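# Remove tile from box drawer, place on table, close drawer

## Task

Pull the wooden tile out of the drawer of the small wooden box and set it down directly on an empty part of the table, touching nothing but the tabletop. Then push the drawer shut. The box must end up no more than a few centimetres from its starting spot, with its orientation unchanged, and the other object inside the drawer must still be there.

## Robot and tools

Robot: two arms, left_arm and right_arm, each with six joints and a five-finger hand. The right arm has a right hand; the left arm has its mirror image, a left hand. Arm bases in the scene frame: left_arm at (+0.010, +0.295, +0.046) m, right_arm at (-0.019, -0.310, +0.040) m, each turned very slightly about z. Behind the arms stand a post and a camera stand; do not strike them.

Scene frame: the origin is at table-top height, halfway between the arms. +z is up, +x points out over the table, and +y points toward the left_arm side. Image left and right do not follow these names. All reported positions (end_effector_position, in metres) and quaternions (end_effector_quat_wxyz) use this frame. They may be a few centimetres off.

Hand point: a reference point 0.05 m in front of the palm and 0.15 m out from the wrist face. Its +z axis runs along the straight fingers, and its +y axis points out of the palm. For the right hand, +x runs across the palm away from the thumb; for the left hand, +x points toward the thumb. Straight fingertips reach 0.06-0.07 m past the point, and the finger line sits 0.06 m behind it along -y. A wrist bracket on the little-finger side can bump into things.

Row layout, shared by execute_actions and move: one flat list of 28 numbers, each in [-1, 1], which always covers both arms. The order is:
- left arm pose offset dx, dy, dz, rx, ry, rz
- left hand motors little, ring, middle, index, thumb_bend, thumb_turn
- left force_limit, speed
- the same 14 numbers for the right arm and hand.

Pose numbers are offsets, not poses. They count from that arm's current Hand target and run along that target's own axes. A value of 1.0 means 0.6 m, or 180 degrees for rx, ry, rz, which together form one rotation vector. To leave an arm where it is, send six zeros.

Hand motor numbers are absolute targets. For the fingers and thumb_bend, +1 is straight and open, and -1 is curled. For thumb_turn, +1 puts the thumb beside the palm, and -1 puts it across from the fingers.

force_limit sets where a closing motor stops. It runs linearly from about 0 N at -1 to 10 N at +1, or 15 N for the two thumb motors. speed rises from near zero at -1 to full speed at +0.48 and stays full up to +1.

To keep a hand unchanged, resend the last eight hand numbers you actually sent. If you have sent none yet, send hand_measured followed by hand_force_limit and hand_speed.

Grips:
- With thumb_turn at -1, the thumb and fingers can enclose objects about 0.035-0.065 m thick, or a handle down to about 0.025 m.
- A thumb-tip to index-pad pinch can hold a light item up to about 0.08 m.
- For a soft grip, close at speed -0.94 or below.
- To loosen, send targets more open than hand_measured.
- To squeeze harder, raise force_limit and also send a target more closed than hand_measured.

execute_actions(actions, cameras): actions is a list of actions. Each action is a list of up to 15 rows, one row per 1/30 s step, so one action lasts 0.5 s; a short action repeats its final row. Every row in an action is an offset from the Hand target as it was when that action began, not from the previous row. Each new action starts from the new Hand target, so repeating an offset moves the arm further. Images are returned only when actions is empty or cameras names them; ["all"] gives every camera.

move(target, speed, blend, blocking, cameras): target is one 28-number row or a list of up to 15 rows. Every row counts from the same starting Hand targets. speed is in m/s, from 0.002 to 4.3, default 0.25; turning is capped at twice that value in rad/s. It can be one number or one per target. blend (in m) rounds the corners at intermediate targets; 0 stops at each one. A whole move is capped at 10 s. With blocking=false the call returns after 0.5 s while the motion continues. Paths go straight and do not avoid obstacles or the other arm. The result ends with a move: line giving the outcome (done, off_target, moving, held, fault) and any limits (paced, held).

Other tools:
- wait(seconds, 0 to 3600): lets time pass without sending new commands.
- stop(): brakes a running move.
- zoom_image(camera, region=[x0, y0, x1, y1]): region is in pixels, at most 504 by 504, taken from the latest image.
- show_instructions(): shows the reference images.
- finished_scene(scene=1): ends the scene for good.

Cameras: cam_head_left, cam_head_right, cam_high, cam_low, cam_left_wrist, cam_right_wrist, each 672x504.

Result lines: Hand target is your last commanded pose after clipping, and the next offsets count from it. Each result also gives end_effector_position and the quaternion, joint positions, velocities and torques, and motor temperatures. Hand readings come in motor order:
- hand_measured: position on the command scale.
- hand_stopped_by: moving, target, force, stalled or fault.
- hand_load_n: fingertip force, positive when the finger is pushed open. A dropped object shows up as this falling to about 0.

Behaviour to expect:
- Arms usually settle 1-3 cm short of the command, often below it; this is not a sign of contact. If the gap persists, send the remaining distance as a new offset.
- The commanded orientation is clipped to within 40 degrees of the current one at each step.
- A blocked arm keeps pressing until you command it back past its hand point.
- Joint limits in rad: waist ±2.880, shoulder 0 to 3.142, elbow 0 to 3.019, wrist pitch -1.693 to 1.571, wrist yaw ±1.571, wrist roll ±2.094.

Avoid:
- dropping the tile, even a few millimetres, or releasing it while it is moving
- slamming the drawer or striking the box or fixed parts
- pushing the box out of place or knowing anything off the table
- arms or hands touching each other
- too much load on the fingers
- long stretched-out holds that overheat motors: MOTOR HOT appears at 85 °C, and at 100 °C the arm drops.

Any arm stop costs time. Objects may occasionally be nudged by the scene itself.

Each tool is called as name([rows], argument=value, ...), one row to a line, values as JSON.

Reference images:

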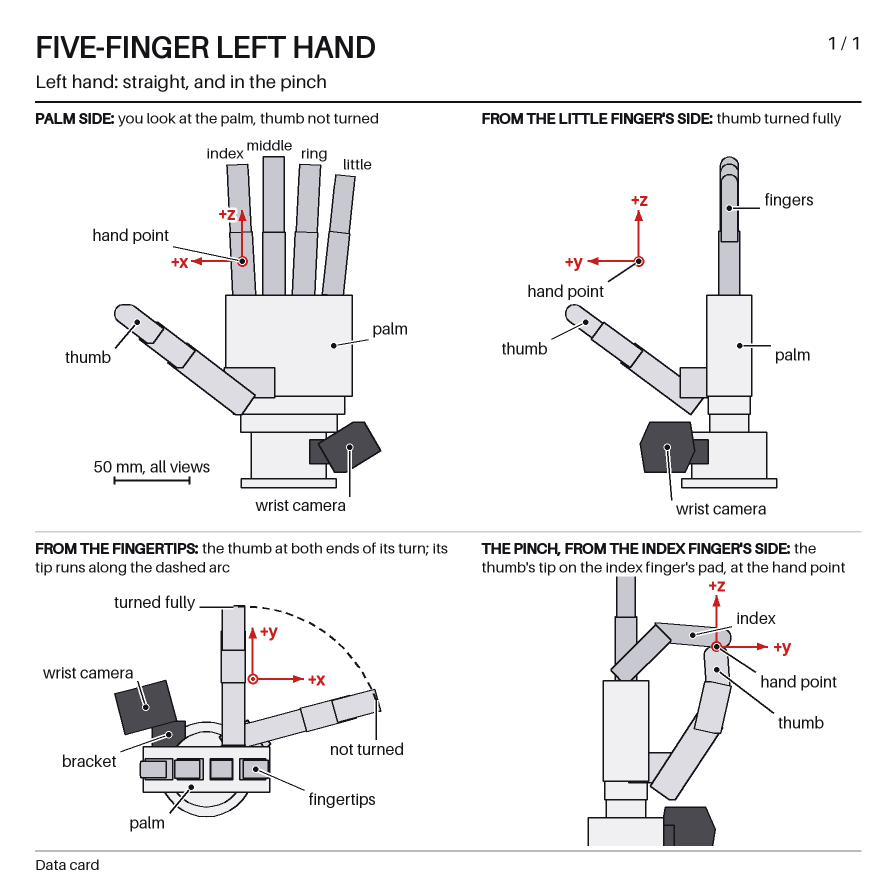

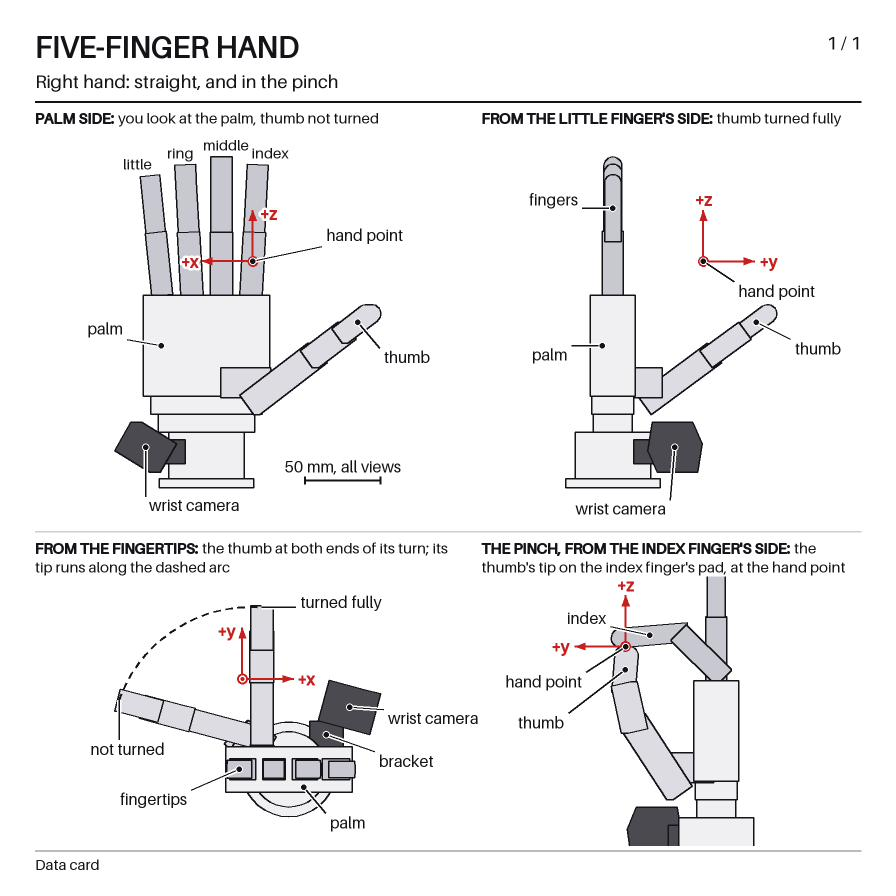

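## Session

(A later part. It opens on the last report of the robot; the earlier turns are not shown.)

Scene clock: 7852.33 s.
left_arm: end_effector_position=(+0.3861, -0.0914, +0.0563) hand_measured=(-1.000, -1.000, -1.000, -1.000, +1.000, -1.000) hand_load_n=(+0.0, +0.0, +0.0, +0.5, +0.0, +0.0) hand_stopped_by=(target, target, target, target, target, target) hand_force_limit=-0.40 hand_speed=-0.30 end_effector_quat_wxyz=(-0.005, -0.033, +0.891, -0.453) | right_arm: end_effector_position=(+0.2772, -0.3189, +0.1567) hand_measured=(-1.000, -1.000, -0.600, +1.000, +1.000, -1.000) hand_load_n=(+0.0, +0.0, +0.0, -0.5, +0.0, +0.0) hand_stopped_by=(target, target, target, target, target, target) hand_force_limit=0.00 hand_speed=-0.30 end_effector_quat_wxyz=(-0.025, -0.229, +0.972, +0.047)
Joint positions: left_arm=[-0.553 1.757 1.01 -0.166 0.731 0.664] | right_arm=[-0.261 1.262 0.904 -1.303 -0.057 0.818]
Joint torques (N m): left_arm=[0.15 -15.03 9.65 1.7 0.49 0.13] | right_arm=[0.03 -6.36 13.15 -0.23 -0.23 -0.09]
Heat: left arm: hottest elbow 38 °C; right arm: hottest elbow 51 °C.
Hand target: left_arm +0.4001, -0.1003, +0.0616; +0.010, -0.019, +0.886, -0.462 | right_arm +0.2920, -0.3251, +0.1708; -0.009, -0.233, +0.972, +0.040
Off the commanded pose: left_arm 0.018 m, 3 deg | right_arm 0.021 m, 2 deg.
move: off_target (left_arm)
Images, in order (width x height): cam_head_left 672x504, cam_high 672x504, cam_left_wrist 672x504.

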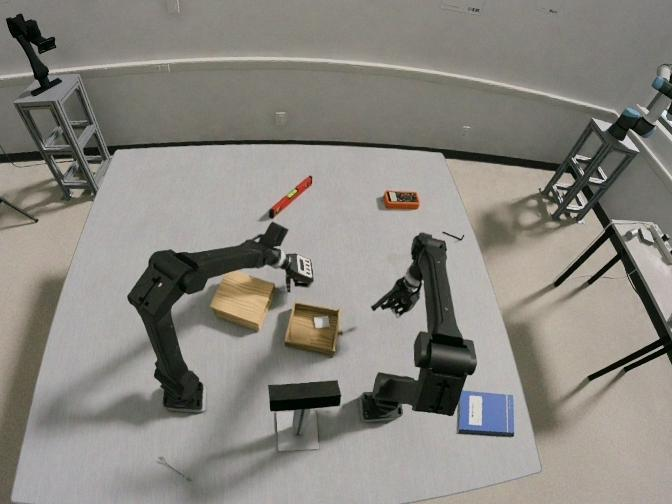

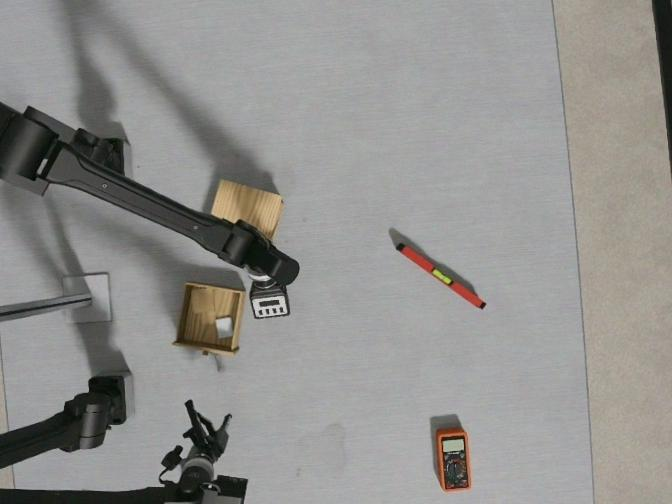

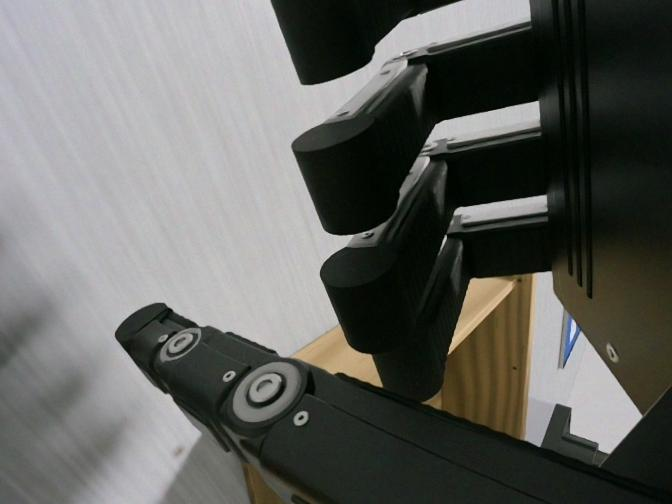

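move(target=[0,0.0082,0.0057,0,0,0,-1,-1,-1,-1,1,-1,-0.4,-0.3,0,0,0,0,0,0,-1,-1,-0.6,1,1,-1,0.0,-0.3], speed=0.08)

move(target=[0,0.0082,0.0057,0,0,0,-1,-1,-1,-1,1,-1,-0.4,-0.3,0,0,0,0,0,0,-1,-1,-0.6,1,1,-1,0.0,-0.3], speed=0.08)

move(target=[0,0.0082,0.0057,0,0,0,-1,-1,-1,-1,1,-1,-0.4,-0.3,0,0,0,0,0,0,-1,-1,-0.6,1,1,-1,0.0,-0.3], speed=0.08)

move(target=[0,0.0082,0.0057,0,0,0,-1,-1,-1,-1,1,-1,-0.4,-0.3,0,0,0,0,0,0,-1,-1,-0.6,1,1,-1,0.0,-0.3], speed=0.08, cameras=["cam_head_left","cam_left_wrist","cam_low"])

zoom_image(camera="cam_head_left", region=[260, 230, 330, 300])

Scene clock: 7867.53 s.
left_arm: end_effector_position=(+0.3887, -0.0930, +0.0561) hand_measured=(-1.000, -1.000, -1.000, -1.000, +1.000, -1.000) hand_load_n=(+0.0, +0.0, +0.0, +0.0, +0.0, +0.0) hand_stopped_by=(target, target, target, target, target, target) hand_force_limit=-0.40 hand_speed=-0.30 end_effector_quat_wxyz=(-0.001, -0.030, +0.889, -0.456) | right_arm: end_effector_position=(+0.2772, -0.3189, +0.1567) hand_measured=(-1.000, -1.000, -0.600, +1.000, +1.000, -1.000) hand_load_n=(+0.0, +0.0, +0.0, +0.0, +0.0, +0.0) hand_stopped_by=(target, target, target, target, target, target) hand_force_limit=0.00 hand_speed=-0.30 end_effector_quat_wxyz=(-0.025, -0.229, +0.972, +0.047)
Joint positions: left_arm=[-0.553 1.76 1.01 -0.15 0.731 0.664] | right_arm=[-0.261 1.262 0.904 -1.303 -0.057 0.818]
Joint torques (N m): left_arm=[0.26 -14.62 9.16 1.7 0.48 0.12] | right_arm=[0.03 -6.36 13.14 -0.21 -0.23 -0.09]
Heat: left arm: hottest elbow 38 °C; right arm: hottest elbow 51 °C.
Hand target: left_arm +0.4000, -0.1003, +0.0555; +0.010, -0.019, +0.886, -0.462 | right_arm +0.2920, -0.3251, +0.1708; -0.009, -0.233, +0.972, +0.040
Off the commanded pose: left_arm 0.014 m, 2 deg | right_arm 0.021 m, 2 deg.
move: off_target (left_arm)

Scene clock: 7868.10 s.
left_arm: end_effector_position=(+0.3901, -0.0940, +0.0507) hand_measured=(-1.000, -1.000, -1.000, -1.000, +1.000, -1.000) hand_load_n=(+0.0, +0.0, +0.0, +0.0, +0.0, +0.5) hand_stopped_by=(target, target, target, target, target, target) hand_force_limit=-0.40 hand_speed=-0.30 end_effector_quat_wxyz=(+0.000, -0.030, +0.889, -0.457) | right_arm: end_effector_position=(+0.2772, -0.3189, +0.1567) hand_measured=(-1.000, -1.000, -0.600, +1.000, +1.000, -1.000) hand_load_n=(+0.0, +0.0, +0.0, +0.0, +0.0, +0.0) hand_stopped_by=(target, target, target, target, target, target) hand_force_limit=0.00 hand_speed=-0.30 end_effector_quat_wxyz=(-0.025, -0.229, +0.972, +0.047)
Joint positions: left_arm=[-0.553 1.774 1.01 -0.135 0.731 0.664] | right_arm=[-0.261 1.262 0.904 -1.303 -0.057 0.818]
Joint torques (N m): left_arm=[0.26 -14.86 8.69 1.84 0.48 0.12] | right_arm=[0.03 -6.36 13.14 -0.2 -0.23 -0.09]
Heat: left arm: hottest elbow 38 °C; right arm: hottest elbow 51 °C.
Hand target: left_arm +0.4000, -0.1002, +0.0496; +0.010, -0.019, +0.886, -0.462 | right_arm +0.2920, -0.3251, +0.1708; -0.009, -0.233, +0.972, +0.040
Off the commanded pose: left_arm 0.012 m, 2 deg | right_arm 0.021 m, 2 deg.
move: off_target (left_arm)

Scene clock: 7868.67 s.
left_arm: end_effector_position=(+0.3917, -0.0950, +0.0463) hand_measured=(-1.000, -1.000, -1.000, -1.000, +1.000, -1.000) hand_load_n=(+0.0, +0.0, +0.0, +0.0, +0.0, +0.0) hand_stopped_by=(target, target, target, target, target, target) hand_force_limit=-0.40 hand_speed=-0.30 end_effector_quat_wxyz=(+0.001, -0.029, +0.888, -0.458) | right_arm: end_effector_position=(+0.2772, -0.3189, +0.1567) hand_measured=(-1.000, -1.000, -0.600, +1.000, +1.000, -1.000) hand_load_n=(+0.0, +0.0, +0.0, +0.0, +0.0, +0.0) hand_stopped_by=(target, target, target, target, target, target) hand_force_limit=0.00 hand_speed=-0.30 end_effector_quat_wxyz=(-0.025, -0.229, +0.972, +0.047)
Joint positions: left_arm=[-0.553 1.785 1.01 -0.119 0.731 0.664] | right_arm=[-0.261 1.262 0.904 -1.303 -0.057 0.818]
Joint torques (N m): left_arm=[0.26 -14.39 8.46 1.68 0.48 0.12] | right_arm=[-0.03 -6.36 13.14 -0.2 -0.23 -0.09]
Heat: left arm: hottest elbow 38 °C; right arm: hottest elbow 51 °C.
Hand target: left_arm +0.4000, -0.1002, +0.0436; +0.010, -0.019, +0.886, -0.462 | right_arm +0.2920, -0.3251, +0.1708; -0.009, -0.233, +0.972, +0.040
Off the commanded pose: left_arm 0.010 m, 2 deg | right_arm 0.021 m, 2 deg.
move: done

Scene clock: 7869.23 s.
left_arm: end_effector_position=(+0.3932, -0.0960, +0.0416) hand_measured=(-1.000, -1.000, -1.000, -1.000, +1.000, -1.000) hand_load_n=(+0.0, +0.0, +0.0, +0.0, +0.0, +0.0) hand_stopped_by=(target, target, target, target, target, target) hand_force_limit=-0.40 hand_speed=-0.30 end_effector_quat_wxyz=(+0.003, -0.028, +0.888, -0.459) | right_arm: end_effector_position=(+0.2772, -0.3189, +0.1567) hand_measured=(-1.000, -1.000, -0.600, +1.000, +1.000, -1.000) hand_load_n=(+0.0, +0.0, +0.0, +0.0, +0.0, +0.0) hand_stopped_by=(target, target, target, target, target, target) hand_force_limit=0.00 hand_speed=-0.30 end_effector_quat_wxyz=(-0.025, -0.229, +0.972, +0.047)
Joint positions: left_arm=[-0.553 1.797 1.01 -0.104 0.731 0.664] | right_arm=[-0.261 1.262 0.904 -1.303 -0.057 0.818]
Joint torques (N m): left_arm=[0.09 -14.68 7.99 1.68 0.48 0.13] | right_arm=[0.03 -6.42 13.15 -0.2 -0.23 -0.09]
Heat: left arm: hottest elbow 38 °C; right arm: hottest elbow 51 °C.
Hand target: left_arm +0.4001, -0.1002, +0.0376; +0.010, -0.019, +0.886, -0.462 | right_arm +0.2920, -0.3251, +0.1708; -0.009, -0.233, +0.972, +0.040
Off the commanded pose: left_arm 0.009 m, 1 deg | right_arm 0.021 m, 2 deg.
move: done
Images, in order (width x height): cam_head_left 672x504, cam_low 672x504, cam_left_wrist 672x504.

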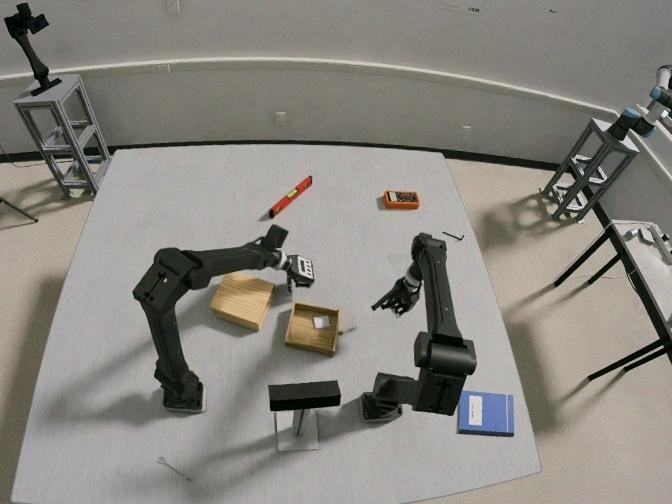

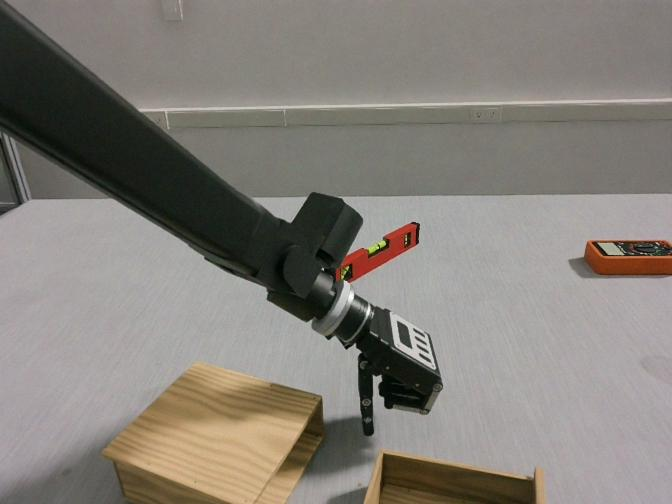

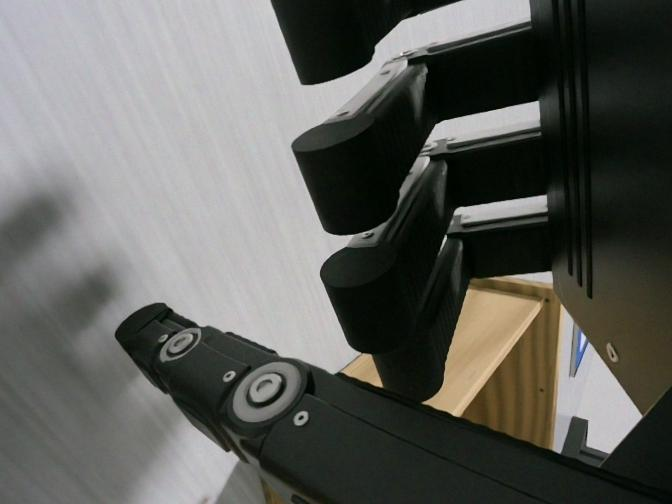

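Scaled by 7.200 from the camera's image (finer frame: 960x720).

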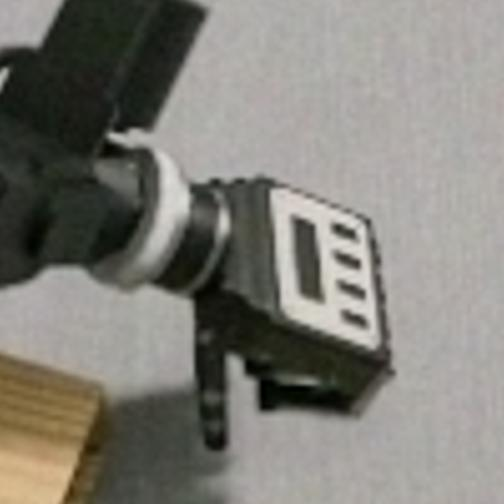

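move(target=[0,0.0082,0.0057,0,0,0,-1,-1,0.24,-1,1,-1,-0.4,-0.3,0,0,0,0,0,0,-1,-1,-0.6,1,1,-1,0.0,-0.3], speed=0.08, cameras=["cam_low"])

zoom_image(camera="cam_low", region=[330, 330, 470, 450])

move(target=[0,0.0055,0.0038,0,0,0,-1,-1,0.24,-1,1,-1,-0.4,-0.3,0,0,0,0,0,0,-1,-1,-0.6,1,1,-1,0.0,-0.3], speed=0.08, cameras=["cam_low"])

zoom_image(camera="cam_low", region=[330, 330, 470, 450])

Scene clock: 7881.33 s.
left_arm: end_effector_position=(+0.3946, -0.0969, +0.0368) hand_measured=(-1.000, -1.000, +0.240, -1.000, +1.000, -1.000) hand_load_n=(+0.0, +0.0, +0.0, +0.0, +0.0, +0.0) hand_stopped_by=(target, target, target, target, target, target) hand_force_limit=-0.40 hand_speed=-0.30 end_effector_quat_wxyz=(+0.004, -0.028, +0.888, -0.460) | right_arm: end_effector_position=(+0.2772, -0.3189, +0.1567) hand_measured=(-1.000, -1.000, -0.600, +1.000, +1.000, -1.000) hand_load_n=(+0.0, +0.0, +0.0, +0.0, +0.0, +0.0) hand_stopped_by=(target, target, target, target, target, target) hand_force_limit=0.00 hand_speed=-0.30 end_effector_quat_wxyz=(-0.025, -0.229, +0.972, +0.047)
Joint positions: left_arm=[-0.553 1.809 1.01 -0.089 0.731 0.664] | right_arm=[-0.261 1.262 0.904 -1.303 -0.057 0.818]
Joint torques (N m): left_arm=[0.26 -15.03 7.68 1.76 0.48 0.12] | right_arm=[0.03 -6.42 13.14 -0.2 -0.23 -0.09]
Heat: left arm: hottest elbow 38 °C; right arm: hottest elbow 51 °C.
Hand target: left_arm +0.4000, -0.1002, +0.0315; +0.010, -0.019, +0.886, -0.462 | right_arm +0.2920, -0.3251, +0.1708; -0.009, -0.233, +0.972, +0.040
Off the commanded pose: left_arm 0.008 m, 1 deg | right_arm 0.021 m, 2 deg.
move: done

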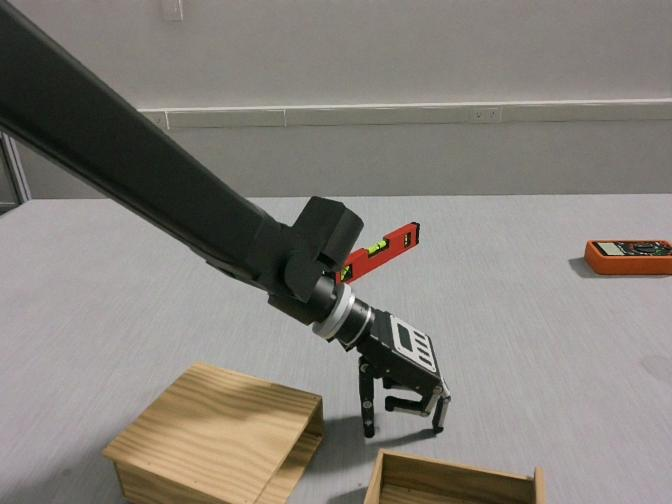

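Scaled by 3.600 from the camera's image (finer frame: 960x720).

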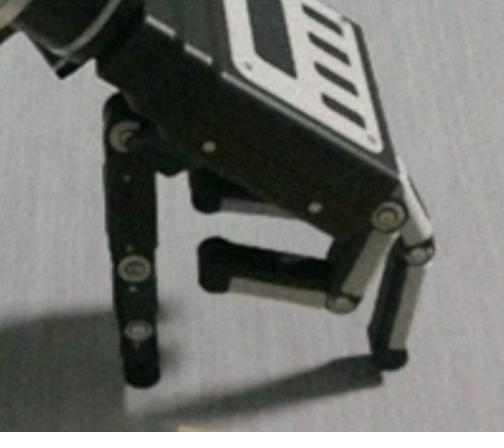

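Scene clock: 7881.87 s.
left_arm: end_effector_position=(+0.3956, -0.0975, +0.0342) hand_measured=(-1.000, -1.000, +0.240, -1.000, +1.000, -1.000) hand_load_n=(+0.0, +0.0, +0.0, +0.0, +0.0, +0.0) hand_stopped_by=(target, target, target, target, target, target) hand_force_limit=-0.40 hand_speed=-0.30 end_effector_quat_wxyz=(+0.005, -0.027, +0.887, -0.460) | right_arm: end_effector_position=(+0.2772, -0.3189, +0.1567) hand_measured=(-1.000, -1.000, -0.600, +1.000, +1.000, -1.000) hand_load_n=(+0.0, +0.0, +0.0, +0.0, +0.0, +0.0) hand_stopped_by=(target, target, target, target, target, target) hand_force_limit=0.00 hand_speed=-0.30 end_effector_quat_wxyz=(-0.025, -0.229, +0.972, +0.047)
Joint positions: left_arm=[-0.553 1.816 1.01 -0.079 0.731 0.664] | right_arm=[-0.261 1.262 0.904 -1.303 -0.057 0.818]
Joint torques (N m): left_arm=[0.09 -15.09 7.54 1.65 0.48 0.13] | right_arm=[-0.03 -6.36 13.14 -0.2 -0.23 -0.09]
Heat: left arm: hottest elbow 38 °C; right arm: hottest elbow 51 °C.
Hand target: left_arm +0.4000, -0.1002, +0.0276; +0.010, -0.019, +0.886, -0.462 | right_arm +0.2920, -0.3251, +0.1708; -0.009, -0.233, +0.972, +0.040
Off the commanded pose: left_arm 0.008 m, 1 deg | right_arm 0.021 m, 2 deg.
move: done

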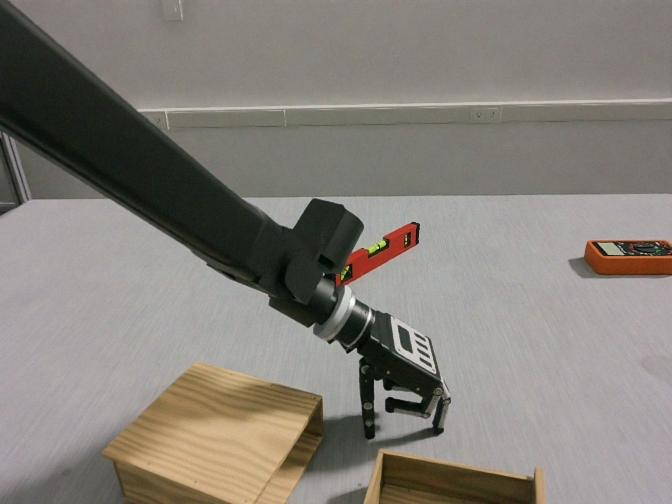

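Scaled by 3.600 from the camera's image (finer frame: 960x720).

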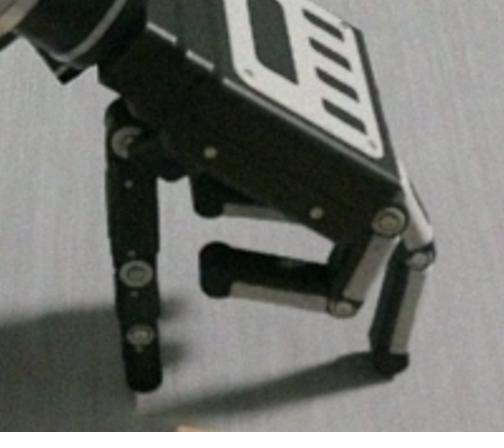

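move(target=[0,0.0055,0.0038,0,0,0,-1,-1,0.24,-1,1,-1,-0.4,-0.3,0,0,0,0,0,0,-1,-1,-0.6,1,1,-1,0.0,-0.3], speed=0.08)

move(target=[0,0.0055,0.0038,0,0,0,-1,-1,0.24,-1,1,-1,-0.4,-0.3,0,0,0,0,0,0,-1,-1,-0.6,1,1,-1,0.0,-0.3], speed=0.08, cameras=["cam_low"])

zoom_image(camera="cam_low", region=[330, 330, 470, 450])

Scene clock: 7899.33 s.
left_arm: end_effector_position=(+0.3968, -0.0985, +0.0329) hand_measured=(-1.000, -1.000, +0.240, -1.000, +1.000, -1.000) hand_load_n=(+0.0, +0.5, +0.0, +0.0, +0.0, +0.0) hand_stopped_by=(target, target, target, target, target, target) hand_force_limit=-0.40 hand_speed=-0.30 end_effector_quat_wxyz=(+0.007, -0.026, +0.886, -0.462) | right_arm: end_effector_position=(+0.2772, -0.3189, +0.1567) hand_measured=(-1.000, -1.000, -0.600, +1.000, +1.000, -1.000) hand_load_n=(+0.0, +0.0, +0.0, +0.0, +0.0, +0.0) hand_stopped_by=(target, target, target, target, target, target) hand_force_limit=0.00 hand_speed=-0.30 end_effector_quat_wxyz=(-0.025, -0.229, +0.972, +0.047)
Joint positions: left_arm=[-0.553 1.821 1.01 -0.069 0.732 0.664] | right_arm=[-0.261 1.262 0.904 -1.303 -0.057 0.818]
Joint torques (N m): left_arm=[0.15 -14.74 7.28 1.74 0.45 0.13] | right_arm=[-0.03 -6.36 13.14 -0.21 -0.23 -0.1]
Heat: left arm: hottest elbow 38 °C; right arm: hottest elbow 51 °C.
Hand target: left_arm +0.4000, -0.1002, +0.0236; +0.010, -0.019, +0.886, -0.462 | right_arm +0.2920, -0.3251, +0.1708; -0.009, -0.233, +0.972, +0.040
Off the commanded pose: left_arm 0.010 m, 1 deg | right_arm 0.021 m, 2 deg.
move: done

Scene clock: 7899.83 s.
left_arm: end_effector_position=(+0.3978, -0.0995, +0.0324) hand_measured=(-1.000, -1.000, +0.240, -1.000, +1.000, -1.000) hand_load_n=(+0.0, +0.0, -0.5, +0.0, +0.0, +0.0) hand_stopped_by=(target, target, target, target, target, target) hand_force_limit=-0.40 hand_speed=-0.30 end_effector_quat_wxyz=(+0.008, -0.024, +0.885, -0.464) | right_arm: end_effector_position=(+0.2772, -0.3189, +0.1567) hand_measured=(-1.000, -1.000, -0.600, +1.000, +1.000, -1.000) hand_load_n=(+0.0, +0.0, +0.0, +0.0, +0.0, +0.0) hand_stopped_by=(target, target, target, target, target, target) hand_force_limit=0.00 hand_speed=-0.30 end_effector_quat_wxyz=(-0.025, -0.229, +0.972, +0.047)
Joint positions: left_arm=[-0.553 1.824 1.01 -0.059 0.735 0.664] | right_arm=[-0.261 1.262 0.904 -1.303 -0.057 0.818]
Joint torques (N m): left_arm=[0.32 -14.33 7.08 1.72 0.34 0.12] | right_arm=[0.03 -6.42 13.14 -0.2 -0.23 -0.09]
Heat: left arm: hottest elbow 38 °C; right arm: hottest elbow 51 °C.
Hand target: left_arm +0.4000, -0.1001, +0.0195; +0.010, -0.019, +0.887, -0.462 | right_arm +0.2920, -0.3251, +0.1708; -0.009, -0.233, +0.972, +0.040
Off the commanded pose: left_arm 0.013 m, 1 deg | right_arm 0.021 m, 2 deg.
move: off_target (left_arm)

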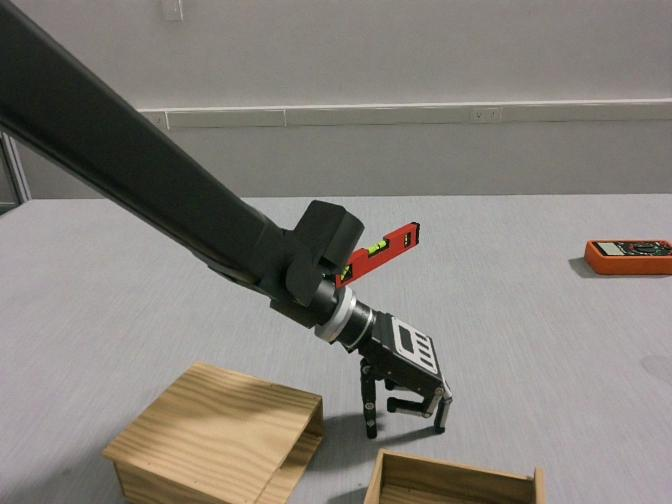

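Scaled by 3.600 from the camera's image (finer frame: 960x720).

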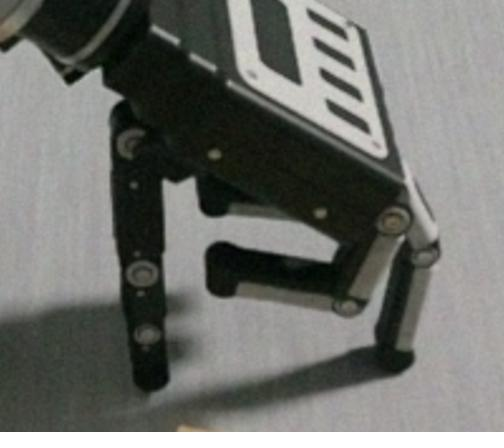

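move(target=[0,0,0,0,0,0,-1,-1,-0.6,-1,1,-1,-0.4,-0.3,0,0,0,0,0,0,-1,-1,-0.6,1,1,-1,0.0,-0.3], speed=0.08)

move(target=[0,0.0055,0.0038,0,0,0,-1,-1,-0.6,-1,1,-1,-0.4,-0.3,0,0,0,0,0,0,-1,-1,-0.6,1,1,-1,0.0,-0.3], speed=0.08, cameras=["cam_low"])

zoom_image(camera="cam_low", region=[330, 330, 470, 450])

Scene clock: 7914.40 s.
left_arm: end_effector_position=(+0.3974, -0.0995, +0.0298) hand_measured=(-1.000, -1.000, -0.600, -1.000, +1.000, -1.000) hand_load_n=(+0.0, +0.0, +0.0, +0.0, +0.0, +0.0) hand_stopped_by=(target, target, target, target, target, target) hand_force_limit=-0.40 hand_speed=-0.30 end_effector_quat_wxyz=(+0.007, -0.025, +0.885, -0.464) | right_arm: end_effector_position=(+0.2772, -0.3189, +0.1567) hand_measured=(-1.000, -1.000, -0.600, +1.000, +1.000, -1.000) hand_load_n=(+0.0, +0.0, +0.0, -0.5, +0.0, +0.0) hand_stopped_by=(target, target, target, target, target, target) hand_force_limit=0.00 hand_speed=-0.30 end_effector_quat_wxyz=(-0.025, -0.229, +0.972, +0.047)
Joint positions: left_arm=[-0.553 1.829 1.01 -0.056 0.736 0.664] | right_arm=[-0.261 1.262 0.904 -1.303 -0.057 0.818]
Joint torques (N m): left_arm=[0.15 -14.8 7.05 1.7 0.29 0.13] | right_arm=[0.03 -6.42 13.14 -0.2 -0.23 -0.09]
Heat: left arm: hottest elbow 37 °C; right arm: hottest elbow 51 °C.
Hand target: left_arm +0.4000, -0.1002, +0.0195; +0.010, -0.019, +0.886, -0.462 | right_arm +0.2920, -0.3251, +0.1708; -0.009, -0.233, +0.972, +0.040
Off the commanded pose: left_arm 0.011 m, 1 deg | right_arm 0.021 m, 2 deg.
move: done

Scene clock: 7914.90 s.
left_arm: end_effector_position=(+0.3986, -0.1002, +0.0300) hand_measured=(-1.000, -1.000, -0.600, -1.000, +1.000, -1.000) hand_load_n=(+0.0, +0.0, +0.5, +0.0, +0.0, +1.5) hand_stopped_by=(target, target, target, target, target, target) hand_force_limit=-0.40 hand_speed=-0.30 end_effector_quat_wxyz=(+0.009, -0.024, +0.885, -0.465) | right_arm: end_effector_position=(+0.2772, -0.3189, +0.1567) hand_measured=(-1.000, -1.000, -0.600, +1.000, +1.000, -1.000) hand_load_n=(+0.5, +0.0, +0.0, +0.0, +0.0, +0.0) hand_stopped_by=(target, target, target, target, target, target) hand_force_limit=0.00 hand_speed=-0.30 end_effector_quat_wxyz=(-0.025, -0.229, +0.972, +0.047)
Joint positions: left_arm=[-0.553 1.83 1.01 -0.05 0.736 0.664] | right_arm=[-0.261 1.262 0.904 -1.303 -0.057 0.818]
Joint torques (N m): left_arm=[0.03 -14.1 6.91 1.85 0.3 0.12] | right_arm=[-0.03 -6.36 13.14 -0.21 -0.23 -0.09]
Heat: left arm: hottest elbow 37 °C; right arm: hottest elbow 51 °C.
Hand target: left_arm +0.4000, -0.1001, +0.0155; +0.010, -0.019, +0.887, -0.462 | right_arm +0.2920, -0.3251, +0.1708; -0.009, -0.233, +0.972, +0.040
Off the commanded pose: left_arm 0.015 m, 1 deg | right_arm 0.021 m, 2 deg.
move: off_target (left_arm)

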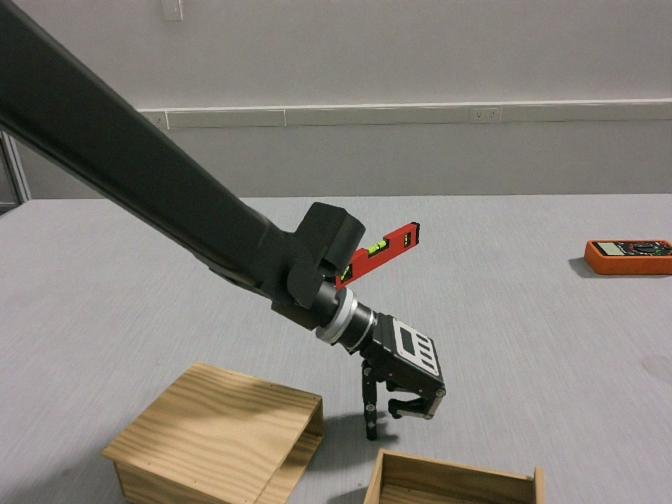

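Scaled by 3.600 from the camera's image (finer frame: 960x720).

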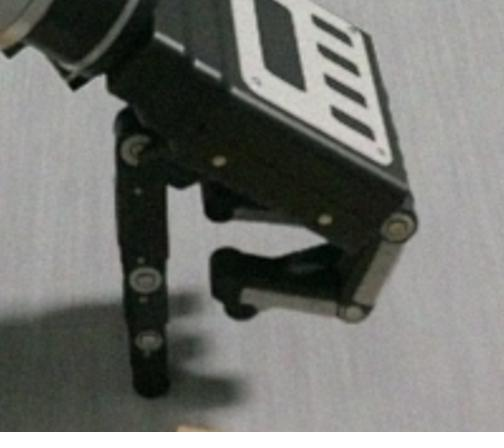

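move(target=[0,-0.0266,-0.0187,0.0122,0,0,-1,-1,0.24,-1,1,-1,-0.4,-0.3,0,0,0,0,0,0,-1,-1,-0.6,1,1,-1,0.0,-0.3], speed=0.08)

move(target=[0,0.0126,0.0081,0,0,0,-1,-1,0.24,-1,1,-1,-0.4,-0.3,0,0,0,0,0,0,-1,-1,-0.6,1,1,-1,0.0,-0.3], speed=0.08)

move(target=[0,0.0056,0.0036,0,0,0,-1,-1,0.24,-1,1,-1,-0.4,-0.3,0,0,0,0,0,0,-1,-1,-0.6,1,1,-1,0.0,-0.3], speed=0.08)

move(target=[0,0.0056,0.0036,0,0,0,-1,-1,0.24,-1,1,-1,-0.4,-0.3,0,0,0,0,0,0,-1,-1,-0.6,1,1,-1,0.0,-0.3], speed=0.08, cameras=["cam_low"])

zoom_image(camera="cam_low", region=[330, 330, 470, 450])

Scene clock: 7939.93 s.
left_arm: end_effector_position=(+0.3962, -0.1033, +0.0332) hand_measured=(-1.000, -1.000, +0.240, -1.000, +1.000, -1.000) hand_load_n=(+0.0, +0.0, +0.0, +0.0, +0.0, +0.0) hand_stopped_by=(target, target, target, target, target, target) hand_force_limit=-0.40 hand_speed=-0.30 end_effector_quat_wxyz=(+0.003, -0.017, +0.880, -0.475) | right_arm: end_effector_position=(+0.2772, -0.3189, +0.1567) hand_measured=(-1.000, -1.000, -0.600, +1.000, +1.000, -1.000) hand_load_n=(+0.0, +0.0, +0.0, +0.0, +0.0, +0.0) hand_stopped_by=(target, target, target, target, target, target) hand_force_limit=0.00 hand_speed=-0.30 end_effector_quat_wxyz=(-0.025, -0.229, +0.972, +0.047)
Joint positions: left_arm=[-0.553 1.83 1.01 -0.042 0.761 0.664] | right_arm=[-0.261 1.262 0.904 -1.303 -0.057 0.818]
Joint torques (N m): left_arm=[0.97 -17.73 6.09 1.78 0.51 -0.02] | right_arm=[0.03 -6.42 13.14 -0.21 -0.23 -0.1]
Heat: left arm: hottest elbow 37 °C; right arm: hottest elbow 51 °C.
Hand target: left_arm +0.4000, -0.1001, +0.0350; +0.010, -0.019, +0.877, -0.479 | right_arm +0.2920, -0.3251, +0.1708; -0.009, -0.233, +0.972, +0.040
Off the commanded pose: left_arm 0.005 m, 1 deg | right_arm 0.021 m, 2 deg.
move: done

Scene clock: 7940.47 s.
left_arm: end_effector_position=(+0.3983, -0.1046, +0.0336) hand_measured=(-1.000, -1.000, +0.240, -1.000, +1.000, -1.000) hand_load_n=(+0.0, +0.0, +0.0, +0.0, +0.0, +0.0) hand_stopped_by=(target, target, target, target, target, target) hand_force_limit=-0.40 hand_speed=-0.30 end_effector_quat_wxyz=(+0.010, -0.014, +0.878, -0.479) | right_arm: end_effector_position=(+0.2772, -0.3189, +0.1567) hand_measured=(-1.000, -1.000, -0.600, +1.000, +1.000, -1.000) hand_load_n=(+0.0, +0.0, +0.0, +0.0, +0.0, +0.0) hand_stopped_by=(target, target, target, target, target, target) hand_force_limit=0.00 hand_speed=-0.30 end_effector_quat_wxyz=(-0.025, -0.229, +0.972, +0.047)
Joint positions: left_arm=[-0.553 1.83 1.005 -0.019 0.761 0.664] | right_arm=[-0.261 1.262 0.904 -1.303 -0.057 0.818]
Joint velocities: left_arm=[within noise] | right_arm=[-0.044 0.005 0.017 -0.017 -0.066 -0.022]
Joint torques (N m): left_arm=[0.91 -15.68 6.09 1.83 0.5 -0.03] | right_arm=[0.03 -6.42 13.15 -0.21 -0.23 -0.09]
Heat: left arm: hottest elbow 37 °C; right arm: hottest elbow 51 °C.
Hand target: left_arm +0.4000, -0.1001, +0.0261; +0.010, -0.019, +0.877, -0.479 | right_arm +0.2920, -0.3251, +0.1708; -0.009, -0.233, +0.972, +0.040
Off the commanded pose: left_arm 0.009 m, 1 deg | right_arm 0.021 m, 2 deg.
move: done

Scene clock: 7940.97 s.
left_arm: end_effector_position=(+0.4001, -0.1058, +0.0347) hand_measured=(-1.000, -1.000, +0.240, -1.000, +1.000, -1.000) hand_load_n=(+0.0, +0.0, +0.0, +0.5, +0.0, +0.0) hand_stopped_by=(target, target, target, target, target, target) hand_force_limit=-0.40 hand_speed=-0.30 end_effector_quat_wxyz=(+0.013, -0.012, +0.876, -0.482) | right_arm: end_effector_position=(+0.2772, -0.3189, +0.1567) hand_measured=(-1.000, -1.000, -0.600, +1.000, +1.000, -1.000) hand_load_n=(+0.0, +0.0, +0.0, +0.0, +0.0, +0.0) hand_stopped_by=(target, target, target, target, target, target) hand_force_limit=0.00 hand_speed=-0.30 end_effector_quat_wxyz=(-0.025, -0.229, +0.972, +0.047)
Joint positions: left_arm=[-0.553 1.83 1.005 -0.008 0.761 0.664] | right_arm=[-0.261 1.262 0.904 -1.303 -0.057 0.818]
Joint torques (N m): left_arm=[0.97 -15.09 5.98 1.88 0.5 -0.03] | right_arm=[0.09 -6.36 13.14 -0.2 -0.23 -0.09]
Heat: left arm: hottest elbow 37 °C; right arm: hottest elbow 51 °C.
Hand target: left_arm +0.4000, -0.1001, +0.0221; +0.010, -0.019, +0.877, -0.479 | right_arm +0.2920, -0.3251, +0.1708; -0.009, -0.233, +0.972, +0.040
Off the commanded pose: left_arm 0.014 m, 1 deg | right_arm 0.021 m, 2 deg.
move: off_target (left_arm)

Scene clock: 7941.47 s.
left_arm: end_effector_position=(+0.4008, -0.1065, +0.0321) hand_measured=(-1.000, -1.000, +0.240, -1.000, +1.000, -1.000) hand_load_n=(+0.5, +0.0, +0.0, +0.0, +0.0, +0.5) hand_stopped_by=(target, target, target, target, target, target) hand_force_limit=-0.40 hand_speed=-0.30 end_effector_quat_wxyz=(+0.014, -0.011, +0.876, -0.483) | right_arm: end_effector_position=(+0.2772, -0.3189, +0.1567) hand_measured=(-1.000, -1.000, -0.600, +1.000, +1.000, -1.000) hand_load_n=(+0.0, +0.0, +0.0, +0.0, +0.0, +0.0) hand_stopped_by=(target, target, target, target, target, target) hand_force_limit=0.00 hand_speed=-0.30 end_effector_quat_wxyz=(-0.025, -0.229, +0.972, +0.047)
Joint positions: left_arm=[-0.553 1.837 1.005 0.002 0.763 0.664] | right_arm=[-0.261 1.262 0.904 -1.303 -0.057 0.818]
Joint torques (N m): left_arm=[0.91 -14.8 5.79 1.8 0.44 -0.02] | right_arm=[0.03 -6.36 13.14 -0.21 -0.23 -0.09]
Heat: left arm: hottest elbow 37 °C; right arm: hottest elbow 51 °C.
Hand target: left_arm +0.3999, -0.1001, +0.0180; +0.010, -0.019, +0.877, -0.479 | right_arm +0.2920, -0.3251, +0.1708; -0.009, -0.233, +0.972, +0.040
Off the commanded pose: left_arm 0.015 m, 1 deg | right_arm 0.021 m, 2 deg.
move: off_target (left_arm)

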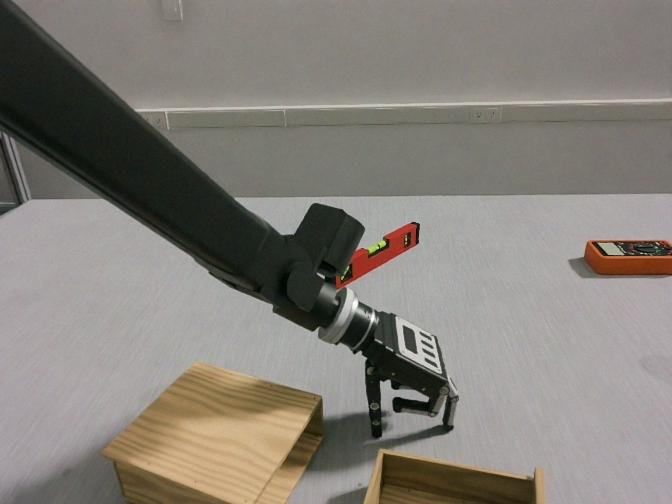

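Scaled by 3.600 from the camera's image (finer frame: 960x720).

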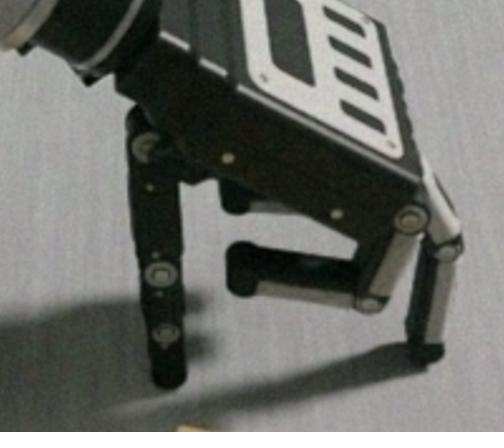

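move(target=[0,0,0,0,0,0,-1,-1,-0.6,-1,1,-1,-0.4,-0.3,0,0,0,0,0,0,-1,-1,-0.6,1,1,-1,0.0,-0.3], speed=0.08, cameras=["cam_low"])

zoom_image(camera="cam_low", region=[330, 330, 470, 450])

Scene clock: 7953.47 s.
left_arm: end_effector_position=(+0.4008, -0.1065, +0.0321) hand_measured=(-1.000, -1.000, -0.600, -1.000, +1.000, -1.000) hand_load_n=(+0.0, +0.0, +0.0, +0.0, +0.0, +0.0) hand_stopped_by=(target, target, target, target, target, target) hand_force_limit=-0.40 hand_speed=-0.30 end_effector_quat_wxyz=(+0.014, -0.011, +0.876, -0.483) | right_arm: end_effector_position=(+0.2772, -0.3189, +0.1567) hand_measured=(-1.000, -1.000, -0.600, +1.000, +1.000, -1.000) hand_load_n=(+0.0, +0.0, +0.0, +0.0, +0.0, +0.0) hand_stopped_by=(target, target, target, target, target, target) hand_force_limit=0.00 hand_speed=-0.30 end_effector_quat_wxyz=(-0.025, -0.229, +0.972, +0.047)
Joint positions: left_arm=[-0.553 1.837 1.005 0.002 0.763 0.664] | right_arm=[-0.261 1.262 0.904 -1.303 -0.057 0.818]
Joint torques (N m): left_arm=[0.73 -15.03 5.81 1.77 0.44 -0.03] | right_arm=[0.03 -6.36 13.14 -0.21 -0.23 -0.09]
Heat: left arm: hottest elbow 36 °C; right arm: hottest elbow 51 °C.
Hand target: left_arm +0.3999, -0.1001, +0.0180; +0.010, -0.019, +0.877, -0.479 | right_arm +0.2920, -0.3251, +0.1708; -0.009, -0.233, +0.972, +0.040
Off the commanded pose: left_arm 0.015 m, 1 deg | right_arm 0.021 m, 2 deg.
move: done

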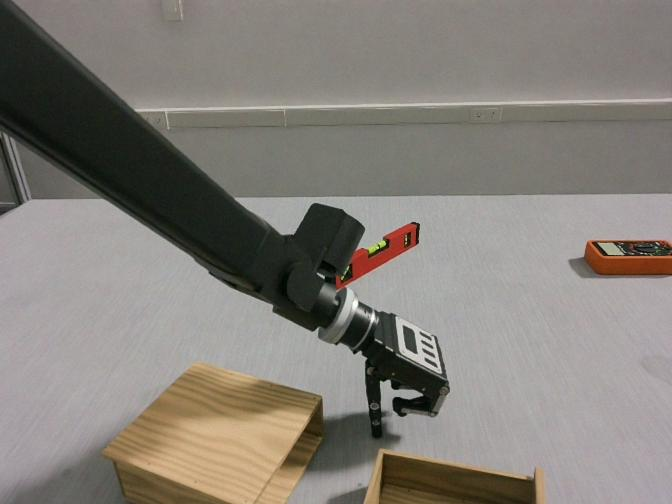

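Scaled by 3.600 from the camera's image (finer frame: 960x720).

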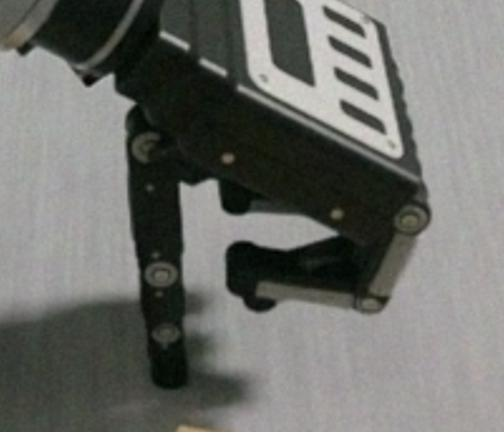

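move([
  [0,-0.14,-0.0903,0,0,0,-1,-1,-0.6,-1,1,-1,-0.4,-0.3,0,0,0,0,0,0,-1,-1,-0.6,1,1,-1,0.0,-0.3],
  [0.1273,-0.0247,-0.6378,0,0,0,-1,-1,-0.6,-1,1,-1,-0.4,-0.3,0,0,0,0,0,0,-1,-1,-0.6,1,1,-1,0.0,-0.3],
  [0.1273,-0.0247,-0.6378,0,0,0,-1,-1,-0.6,-1,1,-1,-0.4,-0.3,-0.1279,0.5004,0.0594,0,0,0,-1,-1,-0.6,1,1,-1,0.0,-0.3],
], speed=0.25, blend=[0.03,0,0], cameras=["cam_high","cam_low"])

zoom_image(camera="cam_high", region=[170, 260, 260, 360])

Scene clock: 8042.33 s.
left_arm: end_effector_position=(+0.2950, +0.2066, +0.2254) hand_measured=(-1.000, -1.000, -0.600, -1.000, +1.000, -1.000) hand_load_n=(+0.0, +0.0, +0.0, +0.0, +0.0, +0.0) hand_stopped_by=(target, target, target, target, target, target) hand_force_limit=-0.40 hand_speed=-0.30 end_effector_quat_wxyz=(-0.005, -0.028, +0.877, -0.479) | right_arm: end_effector_position=(+0.2087, -0.0363, +0.1440) hand_measured=(-1.000, -1.000, -0.600, +1.000, +1.000, -1.000) hand_load_n=(+0.0, +0.0, +0.0, +0.0, +0.0, +0.0) hand_stopped_by=(target, target, target, target, target, target) hand_force_limit=0.00 hand_speed=-0.30 end_effector_quat_wxyz=(-0.031, -0.234, +0.971, +0.031)
Joint positions: left_arm=[0.16 1.243 0.966 -1.474 0.989 1.744] | right_arm=[0.711 1.232 0.851 -1.218 -0.083 1.78]
Joint torques (N m): left_arm=[0.73 -7 12.03 -0.59 0.77 0.13] | right_arm=[1.2 -5.89 13.23 0.55 -0.13 0.21]
Heat: left arm: hottest elbow 35 °C; right arm: hottest elbow 51 °C.
Hand target: left_arm +0.3104, +0.2103, +0.2374; +0.010, -0.019, +0.877, -0.479 | right_arm +0.2233, -0.0209, +0.1600; -0.009, -0.233, +0.972, +0.040
Off the commanded pose: left_arm 0.020 m, 2 deg | right_arm 0.026 m, 3 deg.
move: off_target (left_arm, right_arm)

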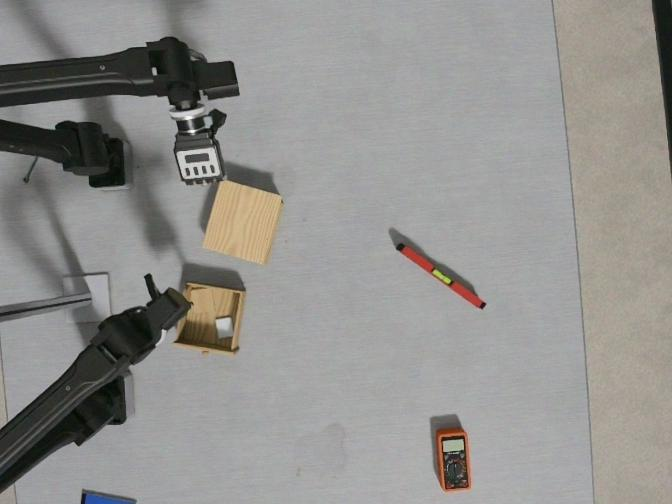

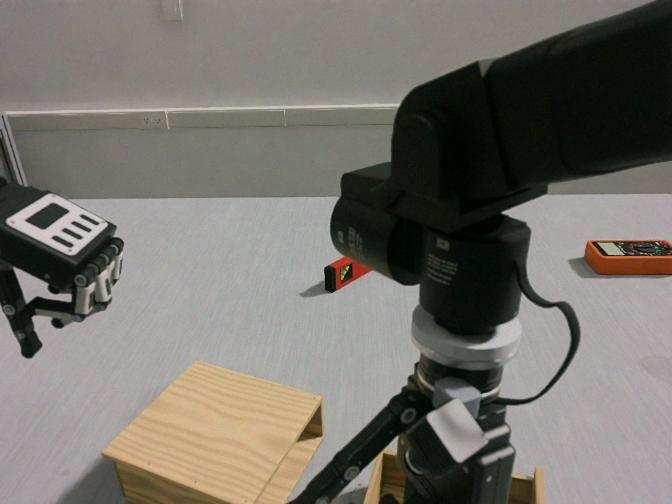

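Scaled by 5.040 from the camera's image (finer frame: 960x720).

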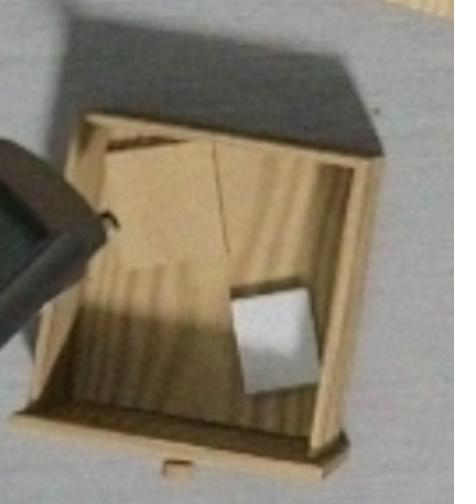

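move(target=[0,0,0,0,0,0,-1,-1,-0.6,-1,1,-1,-0.4,-0.3,0.0097,-0.0318,0.1027,0,0,0,-1,-1,-0.6,1,1,-1,0.0,-0.3], speed=0.12, cameras=["cam_high","cam_low"])

zoom_image(camera="cam_high", region=[180, 270, 230, 320])

zoom_image(camera="cam_low", region=[340, 400, 560, 504])

Scene clock: 8057.20 s.
left_arm: end_effector_position=(+0.2950, +0.2066, +0.2254) hand_measured=(-1.000, -1.000, -0.600, -1.000, +1.000, -1.000) hand_load_n=(+0.0, +0.0, +0.0, +0.0, +0.0, +0.0) hand_stopped_by=(target, target, target, target, target, target) hand_force_limit=-0.40 hand_speed=-0.30 end_effector_quat_wxyz=(-0.005, -0.028, +0.877, -0.479) | right_arm: end_effector_position=(+0.2195, -0.0333, +0.0981) hand_measured=(-1.000, -1.000, -0.600, +1.000, +1.000, -1.000) hand_load_n=(+0.0, +0.0, +0.0, +0.0, +0.0, +0.0) hand_stopped_by=(target, target, target, target, target, target) hand_force_limit=0.00 hand_speed=-0.30 end_effector_quat_wxyz=(-0.012, -0.234, +0.971, +0.040)
Joint positions: left_arm=[0.16 1.243 0.966 -1.474 0.989 1.744] | right_arm=[0.698 1.295 0.766 -1.03 -0.082 1.77]
Joint torques (N m): left_arm=[0.73 -6.83 12.03 -0.59 0.77 0.12] | right_arm=[-0.62 -6.42 8.62 0.68 -0.16 -0.09]
Heat: left arm: hottest elbow 38 °C; right arm: hottest elbow 52 °C.
Hand target: left_arm +0.3104, +0.2103, +0.2374; +0.010, -0.019, +0.877, -0.479 | right_arm +0.2245, -0.0360, +0.0971; -0.009, -0.233, +0.972, +0.040
Off the commanded pose: left_arm 0.020 m, 2 deg | right_arm 0.006 m, 0 deg.
move: done

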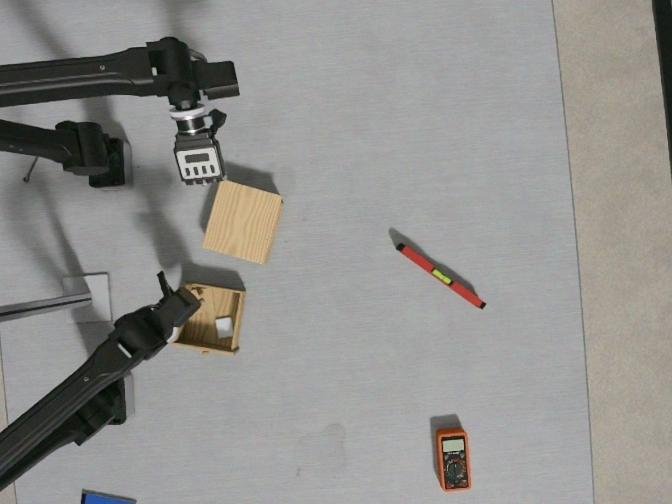

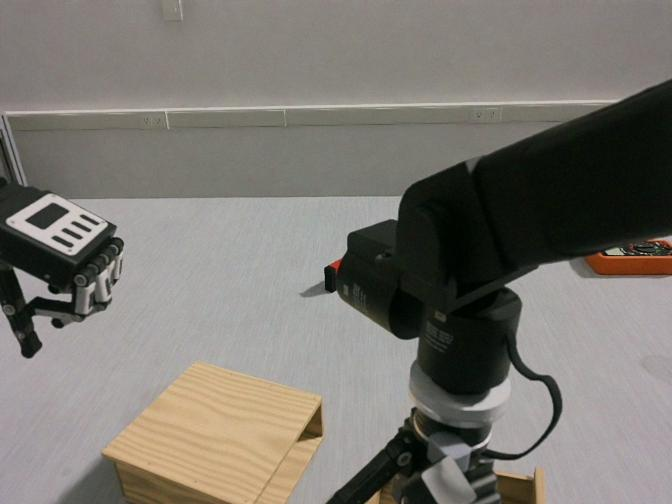

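Scaled by 10.080 from the camera's image (finer frame: 960x720).

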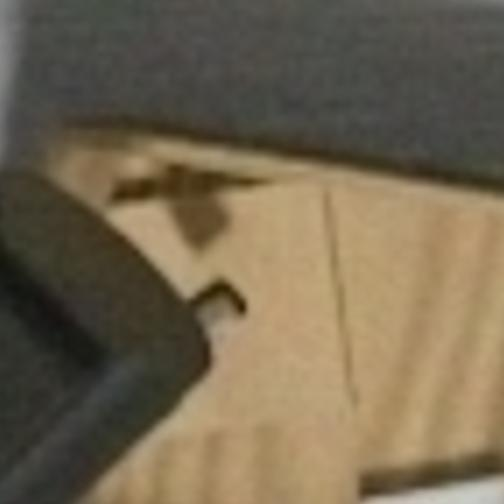

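Scaled by 2.291 from the camera's image (finer frame: 960x720).

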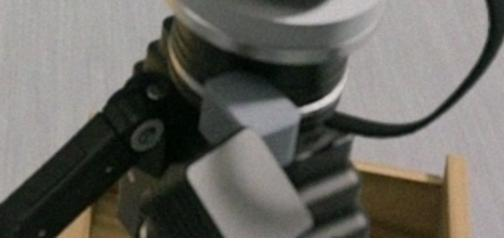

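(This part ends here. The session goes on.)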